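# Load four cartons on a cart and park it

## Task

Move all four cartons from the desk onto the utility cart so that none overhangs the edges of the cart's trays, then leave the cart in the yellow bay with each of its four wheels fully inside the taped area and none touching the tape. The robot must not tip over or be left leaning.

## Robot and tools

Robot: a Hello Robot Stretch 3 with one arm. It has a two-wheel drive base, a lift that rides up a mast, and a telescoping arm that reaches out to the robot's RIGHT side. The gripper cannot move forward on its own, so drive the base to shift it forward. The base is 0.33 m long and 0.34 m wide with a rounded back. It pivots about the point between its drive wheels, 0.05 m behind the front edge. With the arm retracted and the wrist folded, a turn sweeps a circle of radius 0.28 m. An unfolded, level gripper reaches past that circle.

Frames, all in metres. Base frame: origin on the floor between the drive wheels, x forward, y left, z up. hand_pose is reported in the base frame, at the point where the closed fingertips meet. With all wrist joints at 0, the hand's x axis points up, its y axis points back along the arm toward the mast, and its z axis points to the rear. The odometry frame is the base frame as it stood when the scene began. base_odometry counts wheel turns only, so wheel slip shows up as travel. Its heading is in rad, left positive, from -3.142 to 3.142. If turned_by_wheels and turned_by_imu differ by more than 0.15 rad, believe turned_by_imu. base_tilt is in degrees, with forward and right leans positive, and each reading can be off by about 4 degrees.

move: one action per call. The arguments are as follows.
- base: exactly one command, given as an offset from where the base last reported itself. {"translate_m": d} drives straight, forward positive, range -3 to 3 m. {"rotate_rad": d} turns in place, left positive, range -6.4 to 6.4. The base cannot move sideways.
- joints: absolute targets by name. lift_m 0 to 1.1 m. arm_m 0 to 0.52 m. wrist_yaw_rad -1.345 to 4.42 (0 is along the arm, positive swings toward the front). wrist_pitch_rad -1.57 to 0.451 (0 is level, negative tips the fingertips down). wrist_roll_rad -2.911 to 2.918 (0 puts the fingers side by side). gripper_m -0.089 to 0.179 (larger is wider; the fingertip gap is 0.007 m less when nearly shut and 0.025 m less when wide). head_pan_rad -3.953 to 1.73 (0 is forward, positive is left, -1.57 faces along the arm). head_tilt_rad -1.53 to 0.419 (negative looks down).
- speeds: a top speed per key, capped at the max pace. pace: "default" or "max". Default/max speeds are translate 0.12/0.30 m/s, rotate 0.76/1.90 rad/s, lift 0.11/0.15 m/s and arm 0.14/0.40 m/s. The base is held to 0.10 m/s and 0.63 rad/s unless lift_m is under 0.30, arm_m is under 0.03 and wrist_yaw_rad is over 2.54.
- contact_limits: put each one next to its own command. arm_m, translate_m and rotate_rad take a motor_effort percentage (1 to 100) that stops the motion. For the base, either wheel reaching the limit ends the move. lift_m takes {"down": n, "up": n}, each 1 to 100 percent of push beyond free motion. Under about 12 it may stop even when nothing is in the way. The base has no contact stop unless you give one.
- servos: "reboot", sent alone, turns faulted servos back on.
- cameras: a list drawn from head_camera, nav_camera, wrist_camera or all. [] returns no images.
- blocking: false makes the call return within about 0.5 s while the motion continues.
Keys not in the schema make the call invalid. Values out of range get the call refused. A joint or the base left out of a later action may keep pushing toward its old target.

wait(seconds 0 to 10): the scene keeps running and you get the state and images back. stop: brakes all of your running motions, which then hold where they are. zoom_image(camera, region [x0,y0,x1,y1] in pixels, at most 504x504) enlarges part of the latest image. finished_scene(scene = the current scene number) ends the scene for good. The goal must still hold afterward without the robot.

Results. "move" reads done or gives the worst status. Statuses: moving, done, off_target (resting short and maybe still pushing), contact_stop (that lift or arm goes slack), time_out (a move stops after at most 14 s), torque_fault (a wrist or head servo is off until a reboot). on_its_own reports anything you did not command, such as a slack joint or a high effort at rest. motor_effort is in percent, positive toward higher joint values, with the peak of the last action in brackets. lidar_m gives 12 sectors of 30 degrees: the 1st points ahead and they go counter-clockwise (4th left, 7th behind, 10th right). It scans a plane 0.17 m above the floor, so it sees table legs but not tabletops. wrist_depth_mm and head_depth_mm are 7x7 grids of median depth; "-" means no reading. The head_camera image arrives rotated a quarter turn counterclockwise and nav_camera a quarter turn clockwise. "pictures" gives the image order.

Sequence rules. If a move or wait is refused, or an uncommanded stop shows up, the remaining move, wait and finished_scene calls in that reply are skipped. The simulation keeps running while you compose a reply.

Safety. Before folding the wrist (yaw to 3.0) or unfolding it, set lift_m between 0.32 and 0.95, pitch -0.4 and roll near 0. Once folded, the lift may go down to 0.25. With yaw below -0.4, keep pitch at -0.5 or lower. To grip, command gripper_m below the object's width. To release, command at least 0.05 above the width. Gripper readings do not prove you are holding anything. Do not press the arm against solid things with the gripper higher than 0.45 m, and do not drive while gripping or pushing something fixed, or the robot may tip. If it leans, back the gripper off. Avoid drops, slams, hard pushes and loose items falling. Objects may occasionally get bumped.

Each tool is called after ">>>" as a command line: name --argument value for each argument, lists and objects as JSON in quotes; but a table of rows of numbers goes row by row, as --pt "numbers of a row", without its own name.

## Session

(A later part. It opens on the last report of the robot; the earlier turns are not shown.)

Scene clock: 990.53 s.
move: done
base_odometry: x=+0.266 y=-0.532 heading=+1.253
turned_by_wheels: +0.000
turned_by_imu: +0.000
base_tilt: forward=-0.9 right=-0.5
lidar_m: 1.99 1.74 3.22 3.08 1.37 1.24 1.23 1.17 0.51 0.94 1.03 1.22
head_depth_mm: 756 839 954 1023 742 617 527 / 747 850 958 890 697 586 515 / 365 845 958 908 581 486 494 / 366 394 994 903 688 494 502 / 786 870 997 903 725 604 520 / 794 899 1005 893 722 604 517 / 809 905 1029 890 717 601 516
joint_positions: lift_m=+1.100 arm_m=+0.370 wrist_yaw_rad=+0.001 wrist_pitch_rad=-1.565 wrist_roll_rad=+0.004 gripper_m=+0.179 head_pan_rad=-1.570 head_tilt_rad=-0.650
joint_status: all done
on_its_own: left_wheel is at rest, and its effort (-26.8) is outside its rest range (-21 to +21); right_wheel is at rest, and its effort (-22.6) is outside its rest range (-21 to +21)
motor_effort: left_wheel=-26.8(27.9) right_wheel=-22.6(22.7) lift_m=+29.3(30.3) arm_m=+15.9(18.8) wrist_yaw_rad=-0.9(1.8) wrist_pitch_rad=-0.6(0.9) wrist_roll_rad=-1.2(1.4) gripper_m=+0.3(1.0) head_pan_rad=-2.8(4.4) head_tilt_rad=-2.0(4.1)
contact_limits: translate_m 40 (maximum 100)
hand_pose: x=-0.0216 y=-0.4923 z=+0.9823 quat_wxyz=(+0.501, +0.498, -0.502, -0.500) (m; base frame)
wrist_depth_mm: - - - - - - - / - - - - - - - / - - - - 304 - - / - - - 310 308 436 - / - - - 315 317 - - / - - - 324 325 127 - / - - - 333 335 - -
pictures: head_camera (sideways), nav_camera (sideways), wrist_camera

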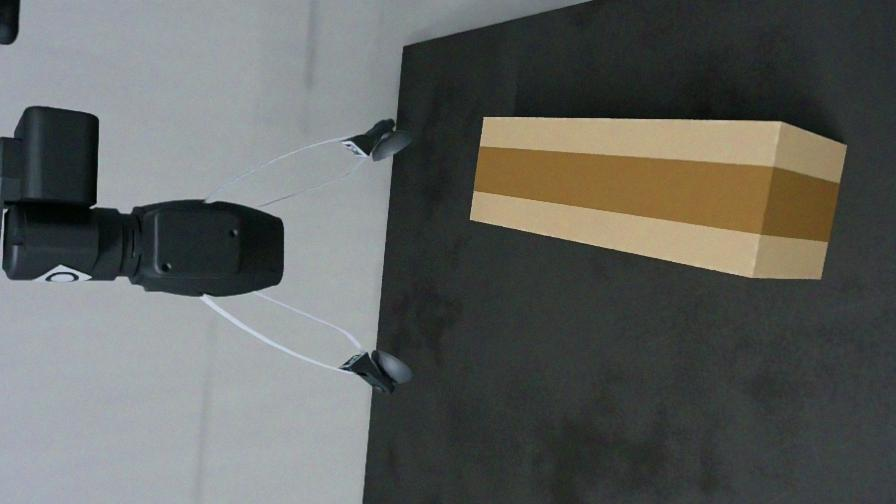

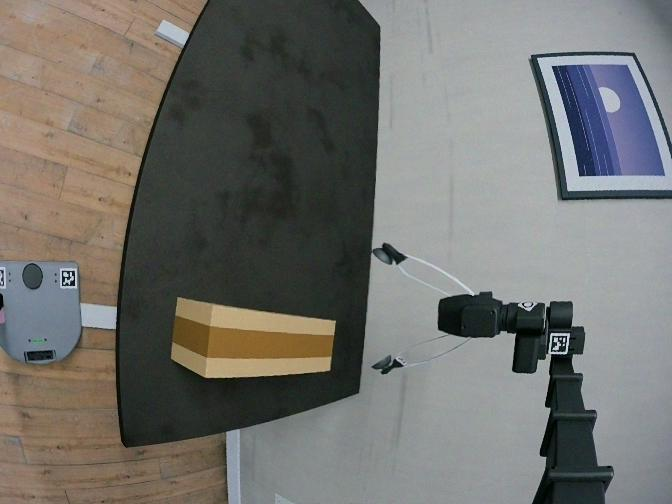

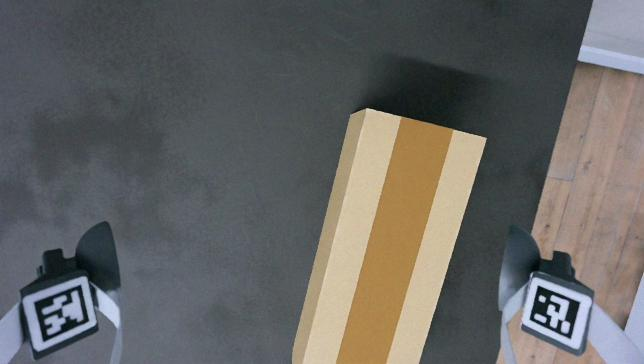

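>>> move --base '{"translate_m":-0.078}' --joints '{"arm_m":0.345,"wrist_roll_rad":0.22}' --cameras '["wrist_camera"]'

Scene clock: 996.60 s.
move: done
base_odometry: x=+0.241 y=-0.606 heading=+1.253
turned_by_wheels: +0.000
turned_by_imu: +0.000
base_tilt: forward=-0.9 right=-0.5
lidar_m: 2.03 1.82 3.23 2.89 1.39 1.16 1.15 1.16 0.94 0.49 1.02 1.29
head_depth_mm: 746 832 936 1078 1263 1348 562 / 716 842 947 914 736 612 525 / 340 833 968 912 712 612 524 / 346 370 979 908 579 495 501 / 777 857 991 899 612 481 498 / 784 884 990 893 723 603 519 / 792 893 1019 894 718 600 516
base_status: done
joint_positions: lift_m=+1.100 arm_m=+0.345 wrist_yaw_rad=+0.001 wrist_pitch_rad=-1.565 wrist_roll_rad=+0.216 gripper_m=+0.179 head_pan_rad=-1.570 head_tilt_rad=-0.650
joint_status: all done
motor_effort: left_wheel=-15.0(34.9) right_wheel=-20.7(29.2) lift_m=+28.5(29.0) arm_m=-16.8(18.7) wrist_yaw_rad=-1.1(1.8) wrist_pitch_rad=-0.5(0.8) wrist_roll_rad=+1.6(3.4) gripper_m=-0.3(0.9) head_pan_rad=-4.0(4.9) head_tilt_rad=-1.4(3.5)
hand_pose: x=-0.0217 y=-0.4673 z=+0.9823 quat_wxyz=(+0.445, +0.442, -0.552, -0.549) (m; base frame)
wrist_depth_mm: - - - - - - - / - - - 295 - - - / - - 299 302 - - - / - - 307 304 - - - / - - 311 316 - - - / - - 319 320 - 128 - / - - 328 329 - - -
pictures: wrist_camera

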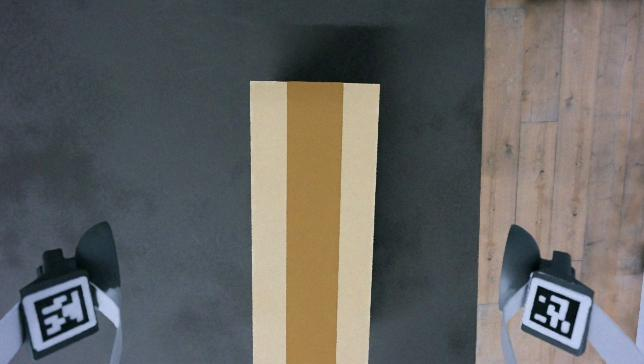

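>>> move --joints '{"arm_m":0.3}' --cameras '["wrist_camera"]'

Scene clock: 1001.07 s.
move: done
base_odometry: x=+0.241 y=-0.606 heading=+1.253
turned_by_wheels: +0.000
turned_by_imu: +0.001
base_tilt: forward=-0.9 right=-0.6
lidar_m: 2.04 1.82 3.23 2.90 1.39 1.16 1.15 1.16 0.94 0.49 1.02 1.29
head_depth_mm: 748 828 938 1073 1258 1349 562 / 304 838 948 860 735 611 524 / 303 824 948 909 713 610 523 / 307 332 399 910 579 494 501 / 778 863 997 899 613 482 498 / 784 884 1005 838 721 602 516 / 796 894 1023 885 718 601 516
joint_positions: lift_m=+1.100 arm_m=+0.300 wrist_yaw_rad=+0.001 wrist_pitch_rad=-1.565 wrist_roll_rad=+0.216 gripper_m=+0.179 head_pan_rad=-1.570 head_tilt_rad=-0.650
joint_status: all done
motor_effort: left_wheel=-15.9(16.5) right_wheel=-20.7(20.9) lift_m=+27.8(28.1) arm_m=-17.3(19.3) wrist_yaw_rad=-1.2(1.7) wrist_pitch_rad=-0.6(0.8) wrist_roll_rad=+1.6(1.7) gripper_m=+0.7(1.1) head_pan_rad=-3.9(5.3) head_tilt_rad=-2.0(2.4)
hand_pose: x=-0.0217 y=-0.4223 z=+0.9823 quat_wxyz=(+0.445, +0.442, -0.552, -0.549) (m; base frame)
wrist_depth_mm: - - - 288 - - - / - - 294 292 - - - / - - 299 302 - - - / - - 304 305 - - - / - - 310 315 - - - / - - 321 323 - 128 - / - - 329 328 - - -
pictures: wrist_camera

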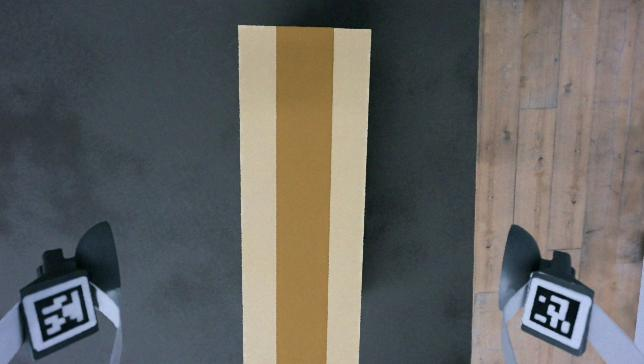

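>>> move --joints '{"arm_m":0.2}' --cameras '["wrist_camera"]'

Scene clock: 1005.80 s.
move: done
base_odometry: x=+0.241 y=-0.606 heading=+1.253
turned_by_wheels: +0.000
turned_by_imu: +0.001
base_tilt: forward=-1.0 right=-0.6
lidar_m: 2.03 1.82 3.23 2.89 1.38 1.16 1.15 1.16 0.94 0.49 1.02 1.29
head_depth_mm: 725 847 936 1088 1261 1355 562 / - 865 950 919 678 613 526 / - 866 306 881 711 612 524 / - - - 675 578 495 501 / 779 873 970 900 610 481 499 / 785 887 1000 893 703 601 517 / 792 891 1020 891 716 601 515
joint_positions: lift_m=+1.100 arm_m=+0.200 wrist_yaw_rad=+0.001 wrist_pitch_rad=-1.565 wrist_roll_rad=+0.216 gripper_m=+0.179 head_pan_rad=-1.570 head_tilt_rad=-0.650
joint_status: all done
motor_effort: left_wheel=-16.1(16.3) right_wheel=-20.7(21.0) lift_m=+26.6(27.3) arm_m=-17.0(19.2) wrist_yaw_rad=-1.1(1.8) wrist_pitch_rad=-0.5(0.8) wrist_roll_rad=+1.3(1.7) gripper_m=-0.2(1.1) head_pan_rad=-4.9(6.0) head_tilt_rad=-0.6(2.0)
hand_pose: x=-0.0217 y=-0.3223 z=+0.9823 quat_wxyz=(+0.445, +0.442, -0.552, -0.550) (m; base frame)
wrist_depth_mm: - - 285 288 - - - / - - 292 294 - - - / - - 299 300 - - - / - - 302 306 - - - / - - 311 312 - - - / - - - - - 127 - / - - - - - - -
pictures: wrist_camera

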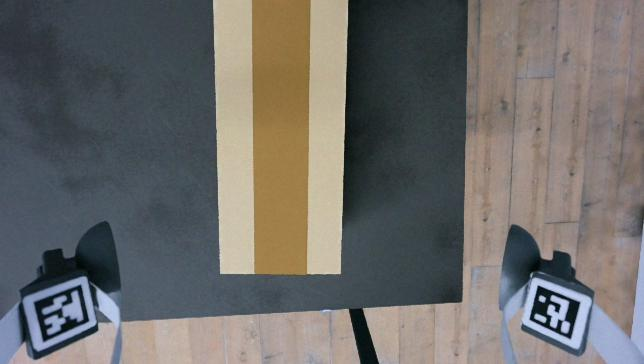

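>>> move --base '{"translate_m":0.01}' --joints '{"arm_m":0.306}' --cameras '["wrist_camera"]'

>>> move --joints '{"lift_m":0.893}' --contact_limits '{"lift_m":{"down":14}}' --cameras '["wrist_camera"]'

>>> move --joints '{"gripper_m":0.04}' --cameras '[]'

>>> move --joints '{"gripper_m":0.02}' --cameras '[]'

>>> move --joints '{"lift_m":1.1}' --speeds '{"lift_m":0.05}'

Scene clock: 1024.23 s.
move: done
base_odometry: x=+0.245 y=-0.597 heading=+1.252
turned_by_wheels: -0.001
turned_by_imu: -0.001
base_tilt: forward=-0.9 right=-0.5
lidar_m: 2.03 1.80 3.23 2.93 1.39 1.17 1.16 1.16 0.50 0.49 1.02 1.28
head_depth_mm: 744 834 941 1081 1243 1327 538 / 310 841 956 860 737 612 525 / 308 823 963 913 696 596 523 / 312 337 405 908 578 485 491 / 778 860 997 896 687 481 500 / 789 886 1005 865 721 605 518 / 797 895 1024 889 716 600 516
base_status: done
joint_positions: lift_m=+1.100 arm_m=+0.306 wrist_yaw_rad=+0.001 wrist_pitch_rad=-1.565 wrist_roll_rad=+0.216 gripper_m=+0.179 head_pan_rad=-1.570 head_tilt_rad=-0.650
joint_status: all done
on_its_own: right_wheel is at rest, and its effort (+37.9) is outside its rest range (-21 to +21)
motor_effort: left_wheel=-6.0(11.5) right_wheel=+37.9(38.8) lift_m=+25.7(26.3) arm_m=+16.6(18.5) wrist_yaw_rad=-1.1(1.7) wrist_pitch_rad=-0.7(0.7) wrist_roll_rad=+1.5(1.6) gripper_m=-0.2(1.1) head_pan_rad=-4.0(5.5) head_tilt_rad=-0.1(1.8)
hand_pose: x=-0.0217 y=-0.4282 z=+0.9823 quat_wxyz=(+0.445, +0.442, -0.552, -0.550) (m; base frame)
wrist_depth_mm: - - - 289 - - - / - - - 294 - - - / - - 299 301 - - - / - - 304 306 - - - / - - 313 314 - - - / - - 319 322 - 127 - / - - 327 330 - 467 -
pictures: wrist_camera

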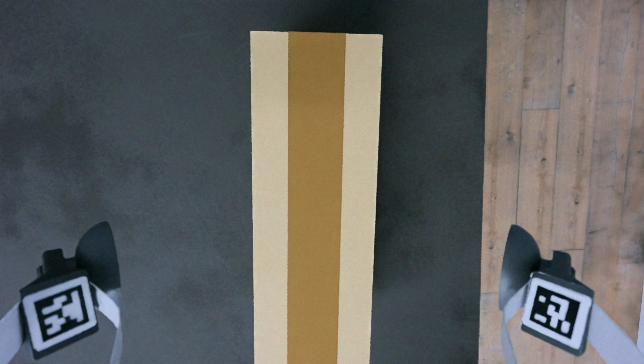

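Scene clock: 1026.93 s.
move: done
base_odometry: x=+0.245 y=-0.597 heading=+1.252
turned_by_wheels: +0.000
turned_by_imu: +0.000
base_tilt: forward=-1.0 right=-0.6
lidar_m: 2.04 1.81 3.23 2.94 1.38 1.17 1.16 1.16 0.50 0.49 1.02 1.28
head_depth_mm: 746 833 930 322 - - 536 / 754 843 401 334 715 614 526 / 761 850 433 675 634 597 523 / 770 865 440 456 548 483 493 / 779 872 997 902 613 482 500 / 787 883 1007 895 723 604 518 / 796 895 1021 895 717 601 517
joint_positions: lift_m=+0.893 arm_m=+0.306 wrist_yaw_rad=+0.001 wrist_pitch_rad=-1.565 wrist_roll_rad=+0.216 gripper_m=+0.179 head_pan_rad=-1.570 head_tilt_rad=-0.650
joint_status: all done
on_its_own: right_wheel is at rest, and its effort (+37.9) is outside its rest range (-21 to +21)
motor_effort: left_wheel=-5.4(6.5) right_wheel=+37.9(38.2) lift_m=+25.0(26.5) arm_m=+14.2(17.1) wrist_yaw_rad=-1.0(2.0) wrist_pitch_rad=-0.6(0.8) wrist_roll_rad=+1.6(1.6) gripper_m=-0.3(1.3) head_pan_rad=-3.7(5.5) head_tilt_rad=-0.4(1.5)
contact_limits: lift_m down 14 (down: maximum 72; up: maximum 65)
hand_pose: x=-0.0217 y=-0.4282 z=+0.7753 quat_wxyz=(+0.445, +0.442, -0.552, -0.550) (m; base frame)
wrist_depth_mm: 197 88 89 89 91 92 208 / 200 90 91 91 92 94 213 / 204 92 92 93 94 215 218 / 210 94 95 96 97 219 222 / 212 97 97 98 99 101 227 / - 99 99 100 101 123 231 / - 101 102 102 104 106 238
pictures: wrist_camera

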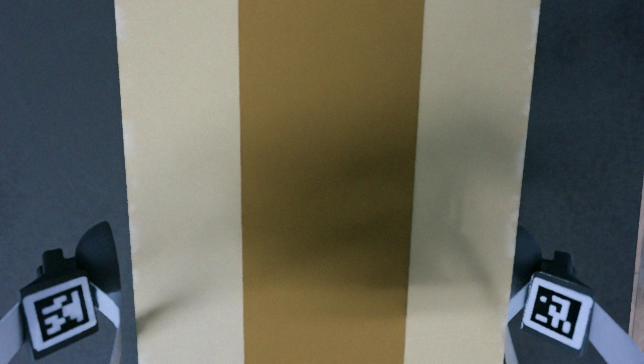

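Scene clock: 1029.07 s.
move: done
base_odometry: x=+0.245 y=-0.597 heading=+1.252
turned_by_wheels: +0.000
turned_by_imu: +0.000
base_tilt: forward=-1.0 right=-0.6
lidar_m: 2.04 1.81 3.23 2.93 1.38 1.17 1.16 1.17 0.50 0.49 1.02 1.28
head_depth_mm: 747 834 925 321 - - 537 / 753 841 400 333 716 613 525 / 761 855 432 678 634 598 525 / 772 860 438 457 549 483 492 / 781 870 994 899 601 481 499 / 788 885 1007 893 721 603 518 / 795 892 1023 891 718 602 516
joint_positions: lift_m=+0.893 arm_m=+0.306 wrist_yaw_rad=+0.001 wrist_pitch_rad=-1.567 wrist_roll_rad=+0.216 gripper_m=+0.042 head_pan_rad=-1.570 head_tilt_rad=-0.650
joint_status: all done
on_its_own: right_wheel is at rest, and its effort (+37.8) is outside its rest range (-21 to +21)
motor_effort: left_wheel=-5.8(7.2) right_wheel=+37.8(38.2) lift_m=+22.4(25.2) arm_m=+12.3(14.7) wrist_yaw_rad=-1.9(1.9) wrist_pitch_rad=-0.1(0.7) wrist_roll_rad=+1.4(1.7) gripper_m=-44.7(99.8) head_pan_rad=-3.1(5.2) head_tilt_rad=-0.2(1.5)
contact_limits: lift_m down 14 (down: maximum 72; up: maximum 65)
hand_pose: x=-0.0217 y=-0.4277 z=+0.7754 quat_wxyz=(+0.444, +0.443, -0.551, -0.550) (m; base frame)
wrist_depth_mm: 197 89 89 90 91 92 208 / 201 90 92 92 93 94 213 / 206 92 93 93 94 215 218 / 211 95 95 96 97 220 222 / 215 97 98 98 99 101 227 / - 99 100 101 102 122 232 / - 102 102 103 104 122 237
pictures: none

Scene clock: 1029.83 s.
move: done
base_odometry: x=+0.245 y=-0.597 heading=+1.252
turned_by_wheels: +0.000
turned_by_imu: +0.000
base_tilt: forward=-1.0 right=-0.6
lidar_m: 2.04 1.81 3.23 2.93 1.38 1.17 1.16 1.16 0.50 0.49 1.02 1.28
head_depth_mm: 744 831 929 322 - - 538 / 751 840 400 333 713 613 525 / 760 851 433 677 635 597 525 / 769 860 437 457 549 483 491 / 778 875 994 901 600 480 499 / 785 880 1012 892 721 602 518 / 794 893 1018 890 717 600 516
joint_positions: lift_m=+0.893 arm_m=+0.306 wrist_yaw_rad=+0.001 wrist_pitch_rad=-1.568 wrist_roll_rad=+0.216 gripper_m=+0.023 head_pan_rad=-1.570 head_tilt_rad=-0.650
joint_status: all done
on_its_own: right_wheel is at rest, and its effort (+37.9) is outside its rest range (-21 to +21)
motor_effort: left_wheel=-5.2(7.3) right_wheel=+37.9(38.1) lift_m=+21.4(22.4) arm_m=+11.9(12.4) wrist_yaw_rad=-1.2(1.9) wrist_pitch_rad=+0.0(0.3) wrist_roll_rad=+1.4(1.6) gripper_m=-51.5(98.7) head_pan_rad=-3.2(4.4) head_tilt_rad=+0.2(1.6)
contact_limits: lift_m down 14 (down: maximum 72; up: maximum 65)
hand_pose: x=-0.0217 y=-0.4276 z=+0.7754 quat_wxyz=(+0.444, +0.443, -0.551, -0.550) (m; base frame)
wrist_depth_mm: 196 89 89 90 91 92 208 / 202 91 92 92 93 94 213 / 207 93 93 94 94 214 217 / 212 95 95 96 98 219 224 / 215 97 98 98 100 101 229 / - 100 99 101 102 122 233 / - 102 102 103 104 124 237
pictures: none

Scene clock: 1034.50 s.
move: done
base_odometry: x=+0.245 y=-0.597 heading=+1.252
turned_by_wheels: +0.000
turned_by_imu: +0.000
base_tilt: forward=-0.9 right=-0.6
lidar_m: 2.03 1.81 3.24 2.94 1.39 1.17 1.16 1.17 0.50 0.49 1.02 1.28
head_depth_mm: 742 833 939 1083 1248 1319 538 / 310 840 955 918 733 613 525 / 308 821 914 475 696 610 524 / 312 337 405 456 371 398 521 / 781 862 979 466 369 413 520 / 790 888 1009 897 685 578 518 / 795 894 1019 893 718 599 515
joint_positions: lift_m=+1.100 arm_m=+0.306 wrist_yaw_rad=+0.001 wrist_pitch_rad=-1.563 wrist_roll_rad=+0.217 gripper_m=+0.029 head_pan_rad=-1.570 head_tilt_rad=-0.650
joint_status: all done
on_its_own: gripper_m is held at +0.028, not at your +0.020, by its stall guard, which is not easing now
motor_effort: left_wheel=-7.5(10.4) right_wheel=+20.5(38.0) lift_m=+35.0(37.2) arm_m=+2.3(11.6) wrist_yaw_rad=-1.2(4.3) wrist_pitch_rad=-0.7(3.7) wrist_roll_rad=+0.9(1.6) gripper_m=-17.0(52.1) head_pan_rad=-2.7(5.3) head_tilt_rad=+1.4(2.0)
hand_pose: x=-0.0217 y=-0.4288 z=+0.9823 quat_wxyz=(+0.445, +0.441, -0.553, -0.549) (m; base frame)
wrist_depth_mm: - - 123 124 125 - - / - - 126 128 129 - - / - - 129 131 132 - - / - - 133 134 136 - - / - - 137 138 140 - - / - - 140 142 143 - - / - - 144 146 148 463 -
pictures: head_camera (sideways), nav_camera (sideways), wrist_camera

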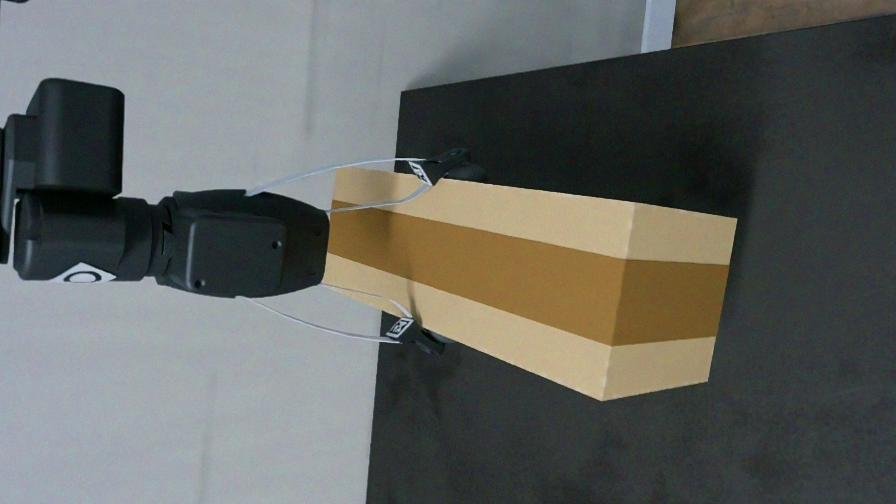

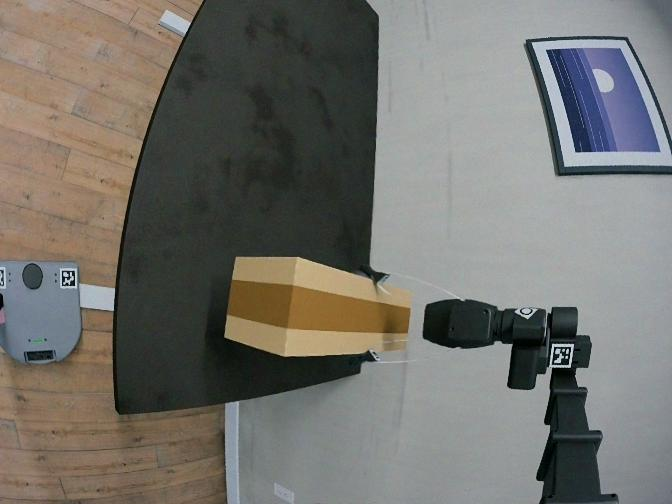

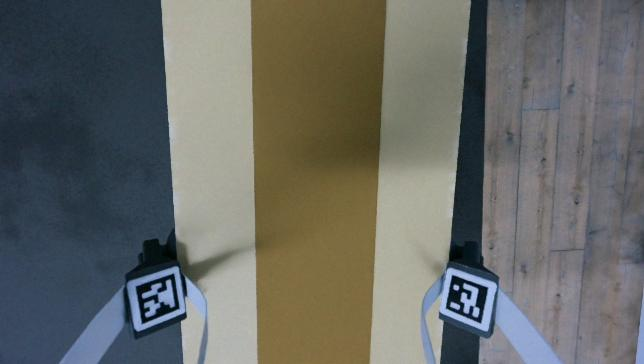

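>>> move --joints '{"arm_m":0.2,"wrist_roll_rad":1.67}' --speeds '{"wrist_roll_rad":0.6}' --cameras '[]'

>>> move --base '{"translate_m":0.837}' --cameras '["wrist_camera"]'

>>> move --base '{"rotate_rad":0.787}' --speeds '{"rotate_rad":0.4}' --cameras '[]'

>>> move --base '{"translate_m":0.61}' --cameras '[]'

>>> move --base '{"rotate_rad":0.49}' --speeds '{"rotate_rad":0.4}' --cameras '[]'

>>> move --base '{"translate_m":0.72}' --joints '{"head_tilt_rad":-0.75}' --contact_limits '{"translate_m":40}'

Scene clock: 1053.03 s.
move: done
base_odometry: x=+0.245 y=-0.597 heading=+1.252
turned_by_wheels: +0.000
turned_by_imu: +0.001
base_tilt: forward=-1.0 right=-0.6
lidar_m: 2.03 1.81 3.23 2.93 1.38 1.17 1.16 1.16 0.50 0.49 1.02 1.28
head_depth_mm: 728 847 902 1054 370 573 538 / - 864 291 916 369 412 525 / - 862 963 913 367 416 522 / - - 283 314 355 420 523 / 776 862 1011 897 370 424 521 / 784 882 1009 896 373 427 517 / 796 891 1030 892 375 562 516
joint_positions: lift_m=+1.100 arm_m=+0.200 wrist_yaw_rad=+0.001 wrist_pitch_rad=-1.563 wrist_roll_rad=+1.665 gripper_m=+0.029 head_pan_rad=-1.570 head_tilt_rad=-0.650
joint_status: all done
on_its_own: gripper_m is held at +0.028, not at your +0.020, by its stall guard, which is not easing now
motor_effort: left_wheel=-7.0(8.5) right_wheel=+20.6(20.9) lift_m=+35.5(35.8) arm_m=-17.2(19.4) wrist_yaw_rad=-0.9(1.8) wrist_pitch_rad=-0.8(1.2) wrist_roll_rad=+1.6(3.6) gripper_m=-16.5(17.3) head_pan_rad=-1.8(4.1) head_tilt_rad=+1.2(2.8)
hand_pose: x=-0.0215 y=-0.3226 z=+0.9823 quat_wxyz=(-0.033, -0.033, -0.709, -0.704) (m; base frame)
wrist_depth_mm: - - 123 124 125 - - / - - 126 128 129 - - / - - 129 130 132 - 615 / - - 133 134 135 - - / - 137 136 137 140 - - / - - 140 141 143 - - / - - 145 146 148 128 -
pictures: none

Scene clock: 1062.53 s.
move: done
base_odometry: x=+0.507 y=+0.198 heading=+1.252
turned_by_wheels: +0.000
turned_by_imu: +0.006
base_tilt: forward=-0.9 right=-0.5
lidar_m: 1.75 1.07 1.43 3.06 2.34 1.89 1.99 1.05 1.06 1.06 0.70 1.76
head_depth_mm: 828 962 1029 922 370 573 551 / - 987 291 911 369 412 558 / - 988 1059 913 367 416 558 / - - 284 314 356 419 1108 / 890 983 1083 898 371 425 1104 / 897 1007 1106 897 373 427 1116 / 908 1022 1113 891 374 560 1090
base_status: done
joint_positions: lift_m=+1.100 arm_m=+0.200 wrist_yaw_rad=+0.001 wrist_pitch_rad=-1.563 wrist_roll_rad=+1.666 gripper_m=+0.029 head_pan_rad=-1.570 head_tilt_rad=-0.650
on_its_own: gripper_m is held at +0.028, not at your +0.020, by its stall guard, which is not easing now
motor_effort: left_wheel=+4.9(9.6) right_wheel=+4.5(34.4) lift_m=+34.7(35.8) arm_m=-16.0(17.9) wrist_yaw_rad=-1.1(1.9) wrist_pitch_rad=-0.6(1.2) wrist_roll_rad=+1.5(1.7) gripper_m=-16.1(17.3) head_pan_rad=-0.3(3.3) head_tilt_rad=+2.9(4.1)
hand_pose: x=-0.0215 y=-0.3226 z=+0.9823 quat_wxyz=(-0.033, -0.033, -0.709, -0.704) (m; base frame)
wrist_depth_mm: - - 123 124 125 - - / - - 125 128 129 - - / - - 129 130 132 - 627 / - - 133 134 135 - - / - 136 137 137 141 - - / - - 140 141 143 - - / - - 145 146 149 129 -
pictures: wrist_camera

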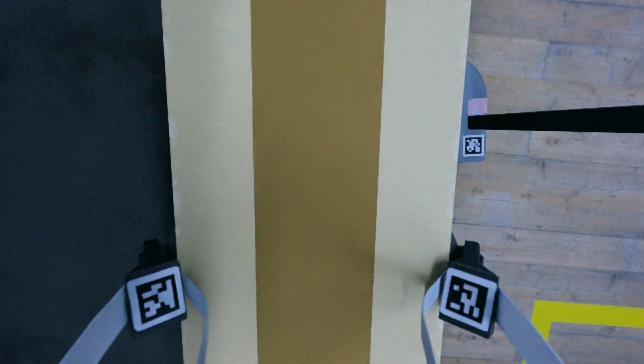

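Scene clock: 1065.30 s.
move: done
base_odometry: x=+0.507 y=+0.198 heading=+2.038
turned_by_wheels: +0.787
turned_by_imu: +0.786
base_tilt: forward=-0.9 right=-0.6
lidar_m: 1.07 3.06 3.13 1.89 1.99 1.05 1.13 1.06 0.70 1.38 1.75 1.15
head_depth_mm: 1031 1150 1176 922 369 573 527 / - 1290 291 920 369 412 559 / - 1383 1483 1642 368 415 1145 / - - 283 314 355 419 1138 / 1628 1821 2133 1991 370 423 1177 / 1639 1790 2021 2011 373 427 1164 / 1540 1686 1864 1956 374 1262 1160
base_status: done
joint_positions: lift_m=+1.100 arm_m=+0.200 wrist_yaw_rad=+0.001 wrist_pitch_rad=-1.563 wrist_roll_rad=+1.666 gripper_m=+0.029 head_pan_rad=-1.570 head_tilt_rad=-0.650
on_its_own: gripper_m is held at +0.028, not at your +0.020, by its stall guard, which is not easing now
motor_effort: left_wheel=-8.6(13.8) right_wheel=+11.2(14.8) lift_m=+34.3(34.9) arm_m=-17.0(18.4) wrist_yaw_rad=-1.0(1.7) wrist_pitch_rad=-1.0(1.2) wrist_roll_rad=+1.4(1.6) gripper_m=-16.4(17.0) head_pan_rad=-0.7(2.5) head_tilt_rad=+2.5(4.5)
hand_pose: x=-0.0215 y=-0.3226 z=+0.9823 quat_wxyz=(-0.033, -0.033, -0.709, -0.704) (m; base frame)
wrist_depth_mm: - - 123 123 125 - - / - - 125 128 129 - - / - - 129 130 132 - 623 / - - 133 134 135 - - / - 147 136 138 140 - - / - - 140 142 143 - - / - - 144 145 149 128 -
pictures: none

Scene clock: 1072.50 s.
move: done
base_odometry: x=+0.232 y=+0.743 heading=+2.038
turned_by_wheels: +0.000
turned_by_imu: +0.004
base_tilt: forward=-1.0 right=-0.5
lidar_m: 0.50 2.57 2.62 2.33 2.35 2.39 1.64 1.11 1.59 1.49 1.39 0.46
head_depth_mm: 1530 1687 1758 1932 369 1283 1180 / - 1898 291 2034 368 413 1181 / - 1923 2093 2027 368 416 1181 / - - 283 313 355 420 1173 / 1364 1515 1695 1888 370 423 1175 / 1283 1413 1571 1670 373 427 1164 / 1199 1329 1476 1573 374 1262 1152
base_status: done
joint_positions: lift_m=+1.100 arm_m=+0.200 wrist_yaw_rad=+0.001 wrist_pitch_rad=-1.563 wrist_roll_rad=+1.666 gripper_m=+0.029 head_pan_rad=-1.570 head_tilt_rad=-0.650
on_its_own: gripper_m is held at +0.028, not at your +0.020, by its stall guard, which is not easing now
motor_effort: left_wheel=-2.4(6.9) right_wheel=+10.6(15.7) lift_m=+33.6(34.6) arm_m=-11.9(17.5) wrist_yaw_rad=-1.2(1.8) wrist_pitch_rad=-0.7(1.2) wrist_roll_rad=+1.4(1.7) gripper_m=-16.3(17.4) head_pan_rad=+0.6(1.9) head_tilt_rad=+2.7(4.9)
hand_pose: x=-0.0215 y=-0.3226 z=+0.9823 quat_wxyz=(-0.033, -0.033, -0.709, -0.704) (m; base frame)
wrist_depth_mm: - - 123 124 125 - - / - - 125 127 129 - - / - - 130 131 132 - 634 / - - 132 134 136 - - / - - 138 138 140 - - / - - 140 141 144 - - / - - 144 146 148 128 -
pictures: none

Scene clock: 1074.53 s.
move: done
base_odometry: x=+0.232 y=+0.743 heading=+2.528
turned_by_wheels: +0.489
turned_by_imu: +0.489
base_tilt: forward=-1.0 right=-0.5
lidar_m: 2.57 2.61 2.33 2.07 2.38 1.64 1.10 1.57 1.50 1.39 0.47 0.48
head_depth_mm: 1194 1413 1519 1791 369 1292 1184 / - 1402 291 1726 368 412 1177 / - 1371 1521 1706 367 416 1176 / - - 283 314 354 419 1177 / 1181 1302 1508 1636 370 423 1166 / 1149 1292 1458 1577 373 427 1163 / 1135 1262 1393 690 374 1114 1088
base_status: done
joint_positions: lift_m=+1.100 arm_m=+0.200 wrist_yaw_rad=+0.001 wrist_pitch_rad=-1.563 wrist_roll_rad=+1.666 gripper_m=+0.029 head_pan_rad=-1.570 head_tilt_rad=-0.650
on_its_own: gripper_m is held at +0.028, not at your +0.020, by its stall guard, which is not easing now
motor_effort: left_wheel=-9.2(12.8) right_wheel=+10.9(15.3) lift_m=+33.7(33.9) arm_m=-12.1(12.5) wrist_yaw_rad=-1.2(1.7) wrist_pitch_rad=-1.0(1.1) wrist_roll_rad=+1.5(1.6) gripper_m=-15.3(17.1) head_pan_rad=+1.3(2.3) head_tilt_rad=+2.7(4.0)
hand_pose: x=-0.0215 y=-0.3226 z=+0.9823 quat_wxyz=(-0.033, -0.033, -0.709, -0.704) (m; base frame)
wrist_depth_mm: - - 123 124 125 - - / - - 125 127 129 - - / - - 130 130 132 - 602 / - - 133 133 136 - - / - - 137 137 140 - - / - - 140 141 143 - - / - - 144 146 149 129 -
pictures: none

Scene clock: 1082.83 s.
move: done
base_odometry: x=-0.356 y=+1.158 heading=+2.527
turned_by_wheels: +0.000
turned_by_imu: +0.004
base_tilt: forward=-0.9 right=-0.5
lidar_m: 1.85 1.88 2.40 2.16 2.16 2.25 1.83 0.49 0.40 0.40 0.45 1.69
head_depth_mm: 1242 1327 684 403 378 849 1084 / 1229 1267 704 402 381 865 1082 / - 1299 852 401 385 864 1094 / - - 299 378 364 877 1090 / 1118 1218 759 399 391 1008 1106 / 1105 1250 791 397 395 950 1123 / 1083 1227 1421 397 399 1284 1119
base_status: done
joint_positions: lift_m=+1.100 arm_m=+0.200 wrist_yaw_rad=+0.001 wrist_pitch_rad=-1.563 wrist_roll_rad=+1.666 gripper_m=+0.029 head_pan_rad=-1.570 head_tilt_rad=-0.750
joint_status: all done
on_its_own: gripper_m is held at +0.028, not at your +0.020, by its stall guard, which is not easing now
motor_effort: left_wheel=-0.4(7.3) right_wheel=+8.8(15.3) lift_m=+32.3(33.8) arm_m=-16.6(18.2) wrist_yaw_rad=-1.2(1.9) wrist_pitch_rad=-0.9(1.2) wrist_roll_rad=+1.4(1.7) gripper_m=-17.2(17.4) head_pan_rad=+2.1(3.8) head_tilt_rad=-4.5(6.7)
contact_limits: translate_m 40 (maximum 100)
hand_pose: x=-0.0215 y=-0.3226 z=+0.9823 quat_wxyz=(-0.033, -0.033, -0.709, -0.704) (m; base frame)
wrist_depth_mm: 229 230 123 124 126 - - / - - 125 128 129 - - / - - 129 130 132 - 614 / - - 132 134 136 - - / - 136 136 137 140 - - / - - 140 142 143 - - / - - 145 145 148 128 -
pictures: head_camera (sideways), nav_camera (sideways), wrist_camera

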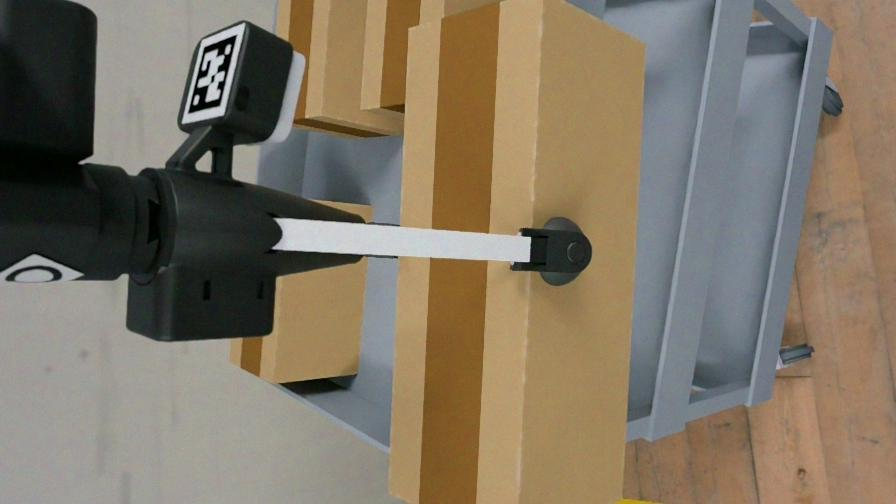

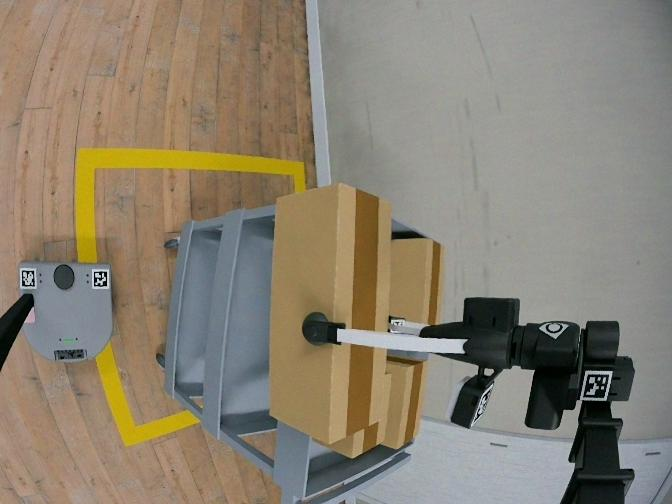

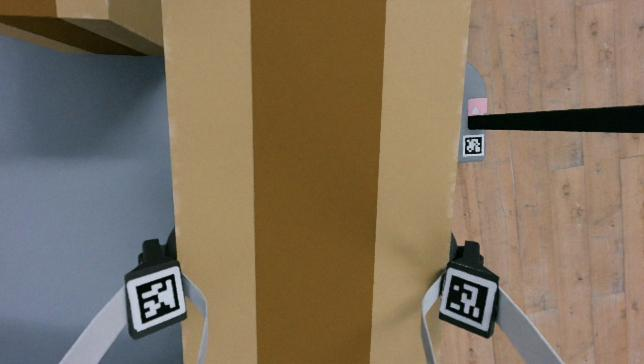

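>>> move --base '{"translate_m":0.08}' --contact_limits '{"translate_m":40}' --cameras '[]'

>>> move --joints '{"arm_m":0.38}'

Scene clock: 1094.17 s.
move: done
base_odometry: x=-0.421 y=+1.204 heading=+2.527
turned_by_wheels: +0.000
turned_by_imu: +0.001
base_tilt: forward=-1.0 right=-0.6
lidar_m: 1.77 1.80 2.30 2.15 2.18 2.32 1.91 0.51 0.42 0.42 1.33 1.68
head_depth_mm: 1227 1306 710 404 378 868 1089 / 1216 1262 828 402 381 867 1100 / - 1241 757 401 385 883 1098 / - - 299 378 364 1012 1113 / 1104 1258 786 398 392 954 1112 / 1092 1246 1437 397 396 1271 1127 / 1077 1224 1425 396 399 1279 1120
base_status: done
joint_positions: lift_m=+1.100 arm_m=+0.200 wrist_yaw_rad=+0.001 wrist_pitch_rad=-1.563 wrist_roll_rad=+1.666 gripper_m=+0.029 head_pan_rad=-1.570 head_tilt_rad=-0.750
on_its_own: gripper_m is held at +0.028, not at your +0.020, by its stall guard, which is not easing now
motor_effort: left_wheel=+0.6(7.9) right_wheel=+7.0(11.2) lift_m=+32.1(32.5) arm_m=-16.8(17.3) wrist_yaw_rad=-0.9(1.9) wrist_pitch_rad=-0.9(1.1) wrist_roll_rad=+1.4(1.6) gripper_m=-16.8(17.4) head_pan_rad=+2.6(4.1) head_tilt_rad=-4.5(6.2)
contact_limits: translate_m 40 (maximum 100)
hand_pose: x=-0.0215 y=-0.3226 z=+0.9823 quat_wxyz=(-0.033, -0.033, -0.709, -0.704) (m; base frame)
wrist_depth_mm: - - 123 124 125 - - / - - 125 128 129 - - / - - 129 130 132 - 629 / - - 132 134 136 - - / - 136 136 137 140 - - / - - 140 142 143 - - / - - 144 146 149 129 -
pictures: none

Scene clock: 1096.73 s.
move: done
base_odometry: x=-0.421 y=+1.204 heading=+2.527
turned_by_wheels: +0.000
turned_by_imu: +0.000
base_tilt: forward=-0.9 right=-0.6
lidar_m: 1.77 1.79 2.29 2.16 2.18 2.32 1.91 0.51 0.42 0.42 1.33 1.67
head_depth_mm: 1187 1347 721 628 598 867 1088 / 1122 1328 505 652 609 863 1100 / 1080 1270 503 557 898 880 1096 / 383 554 495 563 917 1011 1112 / 1073 1257 509 566 893 954 1112 / 1095 1249 513 580 1426 1283 1125 / 1074 1226 1319 1646 1490 1274 1120
joint_positions: lift_m=+1.100 arm_m=+0.380 wrist_yaw_rad=+0.001 wrist_pitch_rad=-1.563 wrist_roll_rad=+1.666 gripper_m=+0.029 head_pan_rad=-1.570 head_tilt_rad=-0.750
joint_status: all done
on_its_own: gripper_m is held at +0.028, not at your +0.020, by its stall guard, which is not easing now
motor_effort: left_wheel=-0.9(1.4) right_wheel=+7.0(7.2) lift_m=+31.8(32.4) arm_m=+16.4(18.1) wrist_yaw_rad=-1.1(1.8) wrist_pitch_rad=-0.9(1.2) wrist_roll_rad=+1.4(1.6) gripper_m=-15.9(17.7) head_pan_rad=+3.8(4.5) head_tilt_rad=-5.3(6.0)
contact_limits: translate_m 40 (maximum 100)
hand_pose: x=-0.0215 y=-0.5026 z=+0.9823 quat_wxyz=(-0.033, -0.033, -0.709, -0.704) (m; base frame)
wrist_depth_mm: 253 - 123 123 125 - - / 258 323 125 127 129 - - / 261 327 130 130 131 - - / 266 331 132 134 135 - - / 270 319 136 137 140 - - / 257 - 140 141 143 - - / - - 144 146 149 128 -
pictures: head_camera (sideways), nav_camera (sideways), wrist_camera

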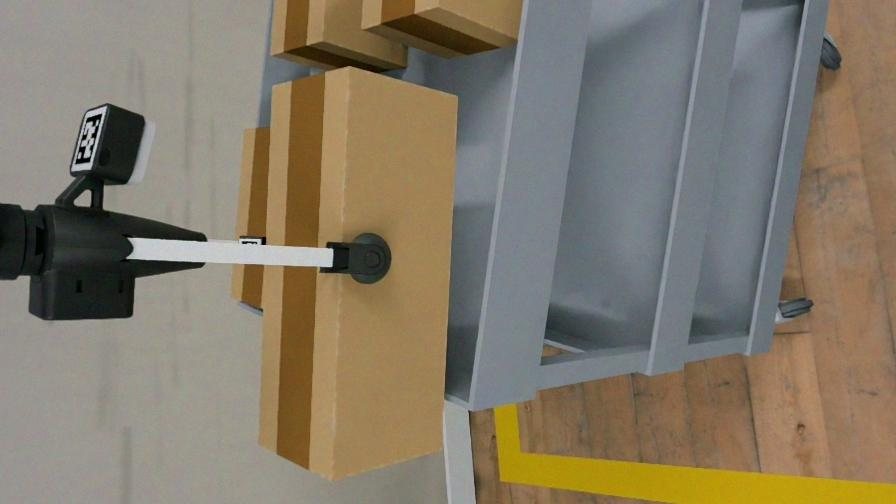

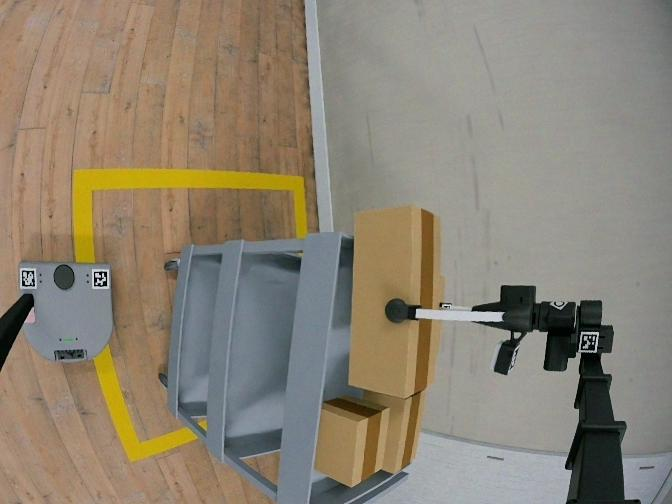

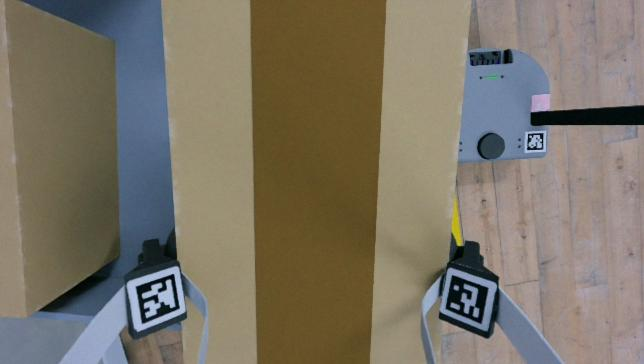

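>>> move --joints '{"lift_m":1.025}' --speeds '{"lift_m":0.05}' --contact_limits '{"lift_m":{"down":14}}'

Scene clock: 1130.13 s.
move: contact_stop
base_odometry: x=-0.421 y=+1.204 heading=+2.527
turned_by_wheels: +0.000
turned_by_imu: -0.004
base_tilt: forward=-0.9 right=-0.6
lidar_m: 1.77 1.80 2.28 2.16 2.18 2.32 1.91 0.51 0.42 0.42 1.33 1.67
head_depth_mm: 1205 1359 710 613 601 872 1080 / 1141 1300 857 653 611 862 1098 / 377 788 735 559 898 880 1097 / 386 431 568 565 921 1006 1115 / 1107 1213 561 566 896 989 1102 / 1098 1241 529 573 1423 1284 1123 / 1076 1223 1338 1641 1498 1280 1121
joint_positions: lift_m=+1.043 arm_m=+0.380 wrist_yaw_rad=+0.001 wrist_pitch_rad=-1.566 wrist_roll_rad=+1.672 gripper_m=+0.029 head_pan_rad=-1.570 head_tilt_rad=-0.750
joint_status: lift_m contact_stop (moved -0.057 of -0.075)
measured_speeds: translate_m=+0.000 rotate_rad=+0.000 lift_m=+0.002 arm_m=+0.000 wrist_yaw_rad=+0.000 wrist_pitch_rad=+0.000 wrist_roll_rad=+0.000 head_pan_rad=+0.000 head_tilt_rad=+0.000
on_its_own: gripper_m is held at +0.028, not at your +0.020, by its stall guard, which is not easing now; lift_m is slack since a contact_stop (your +1.025 is given up)
motor_effort: left_wheel=-2.9(4.8) right_wheel=+5.6(11.6) lift_m=+25.8(30.5) arm_m=+9.6(12.5) wrist_yaw_rad=-1.2(1.9) wrist_pitch_rad=-0.3(1.5) wrist_roll_rad=-0.6(1.6) gripper_m=-17.2(18.1) head_pan_rad=+4.3(5.3) head_tilt_rad=-3.9(5.2)
contact_limits: lift_m down 14 (down: maximum 72; up: maximum 65); translate_m 40 (maximum 100)
hand_pose: x=-0.0215 y=-0.5017 z=+0.9255 quat_wxyz=(-0.035, -0.036, -0.707, -0.705) (m; base frame)
wrist_depth_mm: - - 155 155 159 - - / 260 - 151 153 156 - - / 262 - 148 149 152 - - / 268 - 144 147 150 - - / 270 - 141 144 146 - - / 260 - 139 141 143 - - / - - 137 139 141 - -
pictures: head_camera (sideways), nav_camera (sideways), wrist_camera

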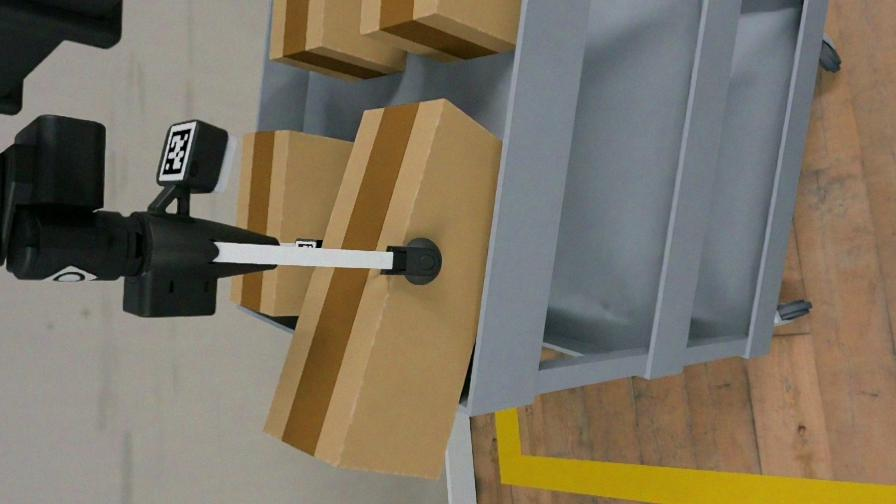

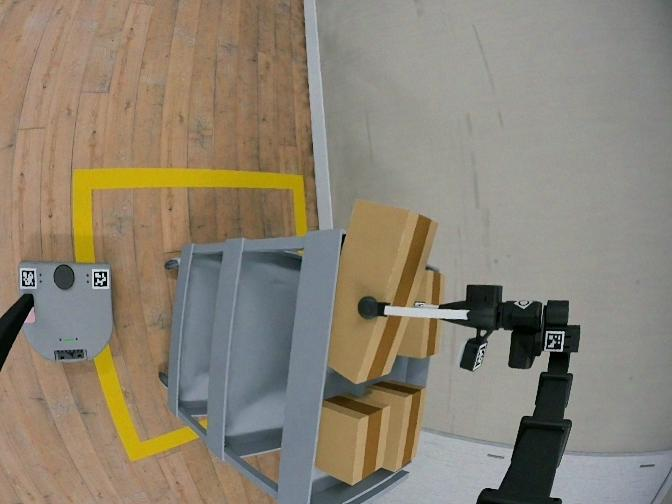

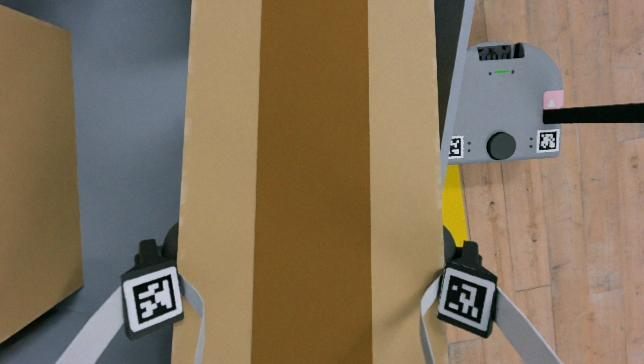

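>>> move --joints '{"lift_m":1.07}' --speeds '{"lift_m":0.05}' --cameras '[]'

>>> move --joints '{"arm_m":0.4}'

Scene clock: 1137.73 s.
move: done
base_odometry: x=-0.421 y=+1.204 heading=+2.527
turned_by_wheels: +0.000
turned_by_imu: +0.001
base_tilt: forward=-0.9 right=-0.6
lidar_m: 1.77 1.79 2.28 2.16 2.18 2.32 1.90 0.51 0.42 0.42 1.33 1.67
head_depth_mm: 1192 1341 712 615 600 872 1089 / 1164 1328 858 650 613 866 1099 / 414 1226 579 559 905 883 1099 / 392 430 531 563 916 1012 1113 / 1090 1253 537 567 899 988 1107 / 1091 1248 520 574 1415 1283 1119 / 1076 1223 1322 1628 1474 1279 1120
joint_positions: lift_m=+1.070 arm_m=+0.380 wrist_yaw_rad=+0.001 wrist_pitch_rad=-1.563 wrist_roll_rad=+1.672 gripper_m=+0.029 head_pan_rad=-1.570 head_tilt_rad=-0.750
joint_status: all done
on_its_own: gripper_m is held at +0.028, not at your +0.020, by its stall guard, which is not easing now
motor_effort: left_wheel=-3.9(4.9) right_wheel=+5.6(5.8) lift_m=+35.7(36.2) arm_m=+2.9(5.0) wrist_yaw_rad=-1.7(1.9) wrist_pitch_rad=-1.1(1.2) wrist_roll_rad=-0.6(0.8) gripper_m=-17.0(18.3) head_pan_rad=+3.5(4.6) head_tilt_rad=-3.3(4.7)
contact_limits: translate_m 40 (maximum 100)
hand_pose: x=-0.0215 y=-0.5027 z=+0.9523 quat_wxyz=(-0.035, -0.036, -0.709, -0.704) (m; base frame)
wrist_depth_mm: 257 - 140 142 144 - - / 258 - 141 142 144 - - / 264 - 141 142 144 976 - / 265 - 141 143 145 - - / 268 321 142 143 145 - - / 261 - 142 143 146 - - / - - 142 143 145 - -
pictures: none

Scene clock: 1138.77 s.
move: done
base_odometry: x=-0.421 y=+1.204 heading=+2.527
turned_by_wheels: +0.000
turned_by_imu: +0.000
base_tilt: forward=-0.9 right=-0.6
lidar_m: 1.77 1.80 2.28 2.16 2.18 2.32 1.91 0.51 0.42 0.42 1.33 1.67
head_depth_mm: 1190 1364 710 615 601 871 1088 / 1161 1327 801 652 611 864 1094 / 448 1257 576 570 900 881 1098 / 410 451 529 574 914 1009 1112 / 1088 1252 540 578 892 988 1112 / 1091 1248 537 586 1413 1278 1118 / 1078 1227 1325 1638 1484 1273 1114
joint_positions: lift_m=+1.070 arm_m=+0.400 wrist_yaw_rad=+0.001 wrist_pitch_rad=-1.563 wrist_roll_rad=+1.672 gripper_m=+0.029 head_pan_rad=-1.570 head_tilt_rad=-0.750
joint_status: all done
on_its_own: gripper_m is held at +0.028, not at your +0.020, by its stall guard, which is not easing now
motor_effort: left_wheel=-4.3(4.9) right_wheel=+5.6(5.8) lift_m=+35.1(35.9) arm_m=+16.0(17.4) wrist_yaw_rad=-1.3(1.9) wrist_pitch_rad=-0.9(1.1) wrist_roll_rad=-0.5(0.8) gripper_m=-18.1(18.5) head_pan_rad=+4.5(5.1) head_tilt_rad=-3.8(4.6)
contact_limits: translate_m 40 (maximum 100)
hand_pose: x=-0.0215 y=-0.5227 z=+0.9523 quat_wxyz=(-0.035, -0.036, -0.709, -0.704) (m; base frame)
wrist_depth_mm: 229 - 139 140 142 - - / 234 292 140 141 143 - - / 235 299 140 142 143 998 - / 238 303 141 142 144 - - / 242 289 141 142 145 - - / 244 - 142 144 145 - - / - - 143 144 145 - -
pictures: head_camera (sideways), nav_camera (sideways), wrist_camera

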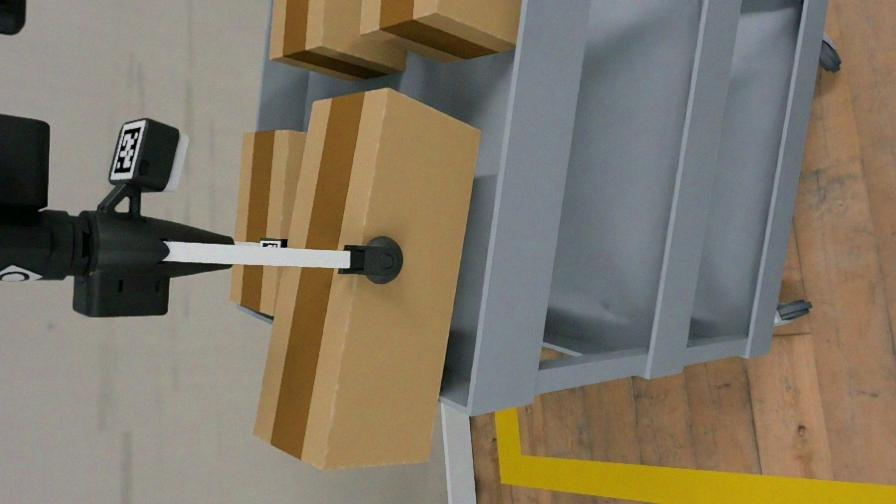

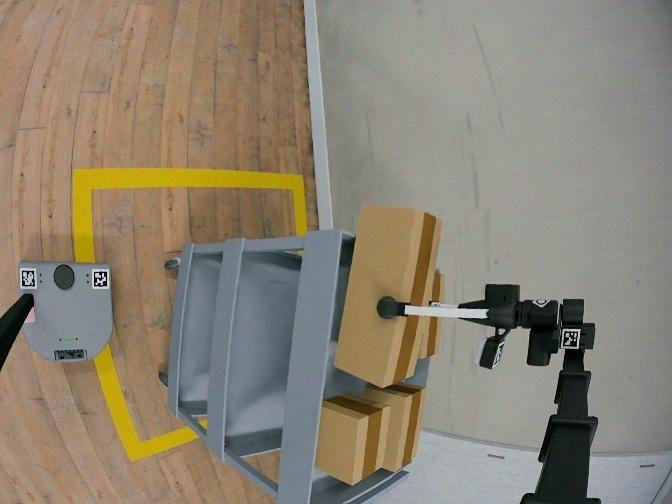

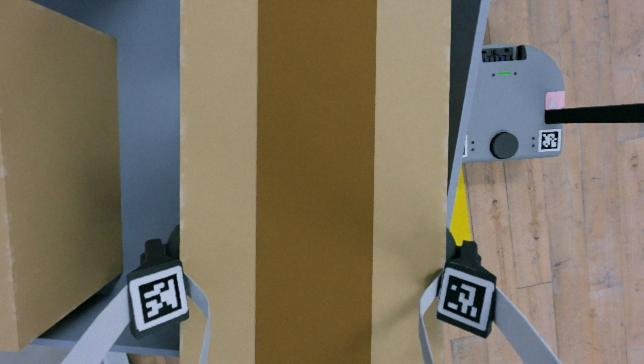

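>>> move --base '{"translate_m":-0.06}' --speeds '{"translate_m":0.04}' --contact_limits '{"translate_m":40}'

Scene clock: 1150.93 s.
move: done
base_odometry: x=-0.372 y=+1.169 heading=+2.527
turned_by_wheels: +0.000
turned_by_imu: +0.001
base_tilt: forward=-1.0 right=-0.6
lidar_m: 1.83 1.85 2.36 2.16 2.16 2.27 1.84 0.50 0.41 0.41 0.45 1.68
head_depth_mm: 1192 1373 701 573 596 853 1083 / 1162 1340 691 589 595 864 1082 / 448 1305 576 586 898 877 1096 / 411 451 531 574 895 876 1117 / 1092 1246 540 579 915 1014 1105 / 1096 1247 537 581 766 1022 1123 / 1080 1234 1338 657 1442 1273 1122
base_status: done
joint_positions: lift_m=+1.070 arm_m=+0.400 wrist_yaw_rad=+0.001 wrist_pitch_rad=-1.563 wrist_roll_rad=+1.672 gripper_m=+0.029 head_pan_rad=-1.570 head_tilt_rad=-0.750
on_its_own: gripper_m is held at +0.028, not at your +0.020, by its stall guard, which is not easing now
motor_effort: left_wheel=-5.5(10.3) right_wheel=-2.4(8.1) lift_m=+32.7(34.0) arm_m=+5.4(10.4) wrist_yaw_rad=-1.4(2.0) wrist_pitch_rad=-1.0(1.3) wrist_roll_rad=-0.8(0.8) gripper_m=-17.7(18.7) head_pan_rad=+4.1(6.0) head_tilt_rad=-3.1(4.1)
contact_limits: translate_m 40 (maximum 100)
hand_pose: x=-0.0215 y=-0.5227 z=+0.9523 quat_wxyz=(-0.035, -0.036, -0.709, -0.704) (m; base frame)
wrist_depth_mm: - - 140 141 143 - - / - - 140 141 144 249 - / 223 283 141 141 144 262 - / 237 304 141 142 145 - - / 232 291 141 143 144 - - / 232 - 142 143 145 - - / - - 142 144 145 - -
pictures: head_camera (sideways), nav_camera (sideways), wrist_camera

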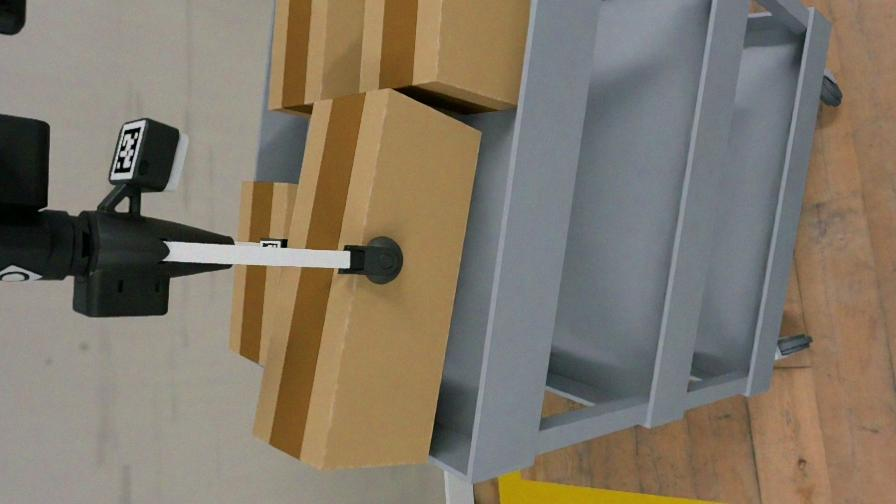

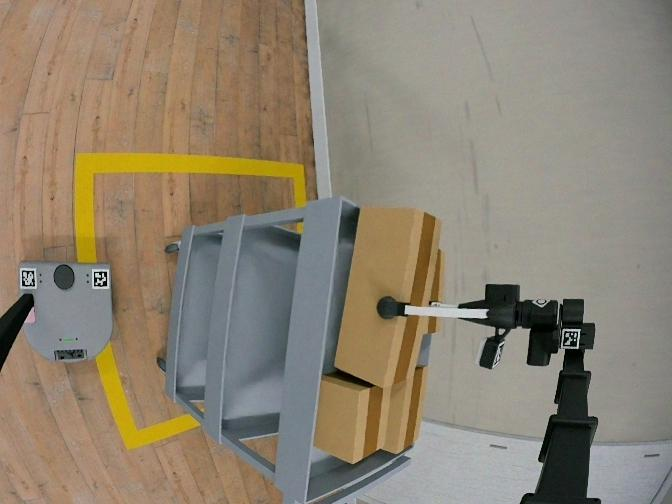

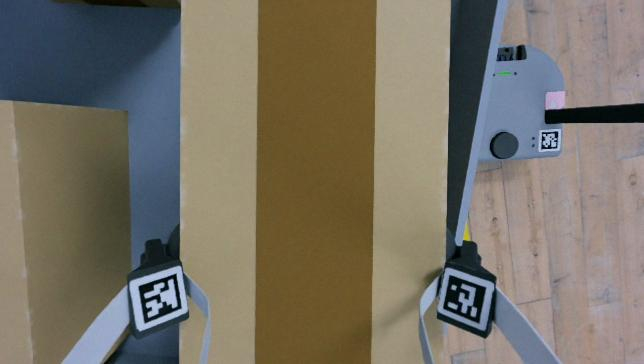

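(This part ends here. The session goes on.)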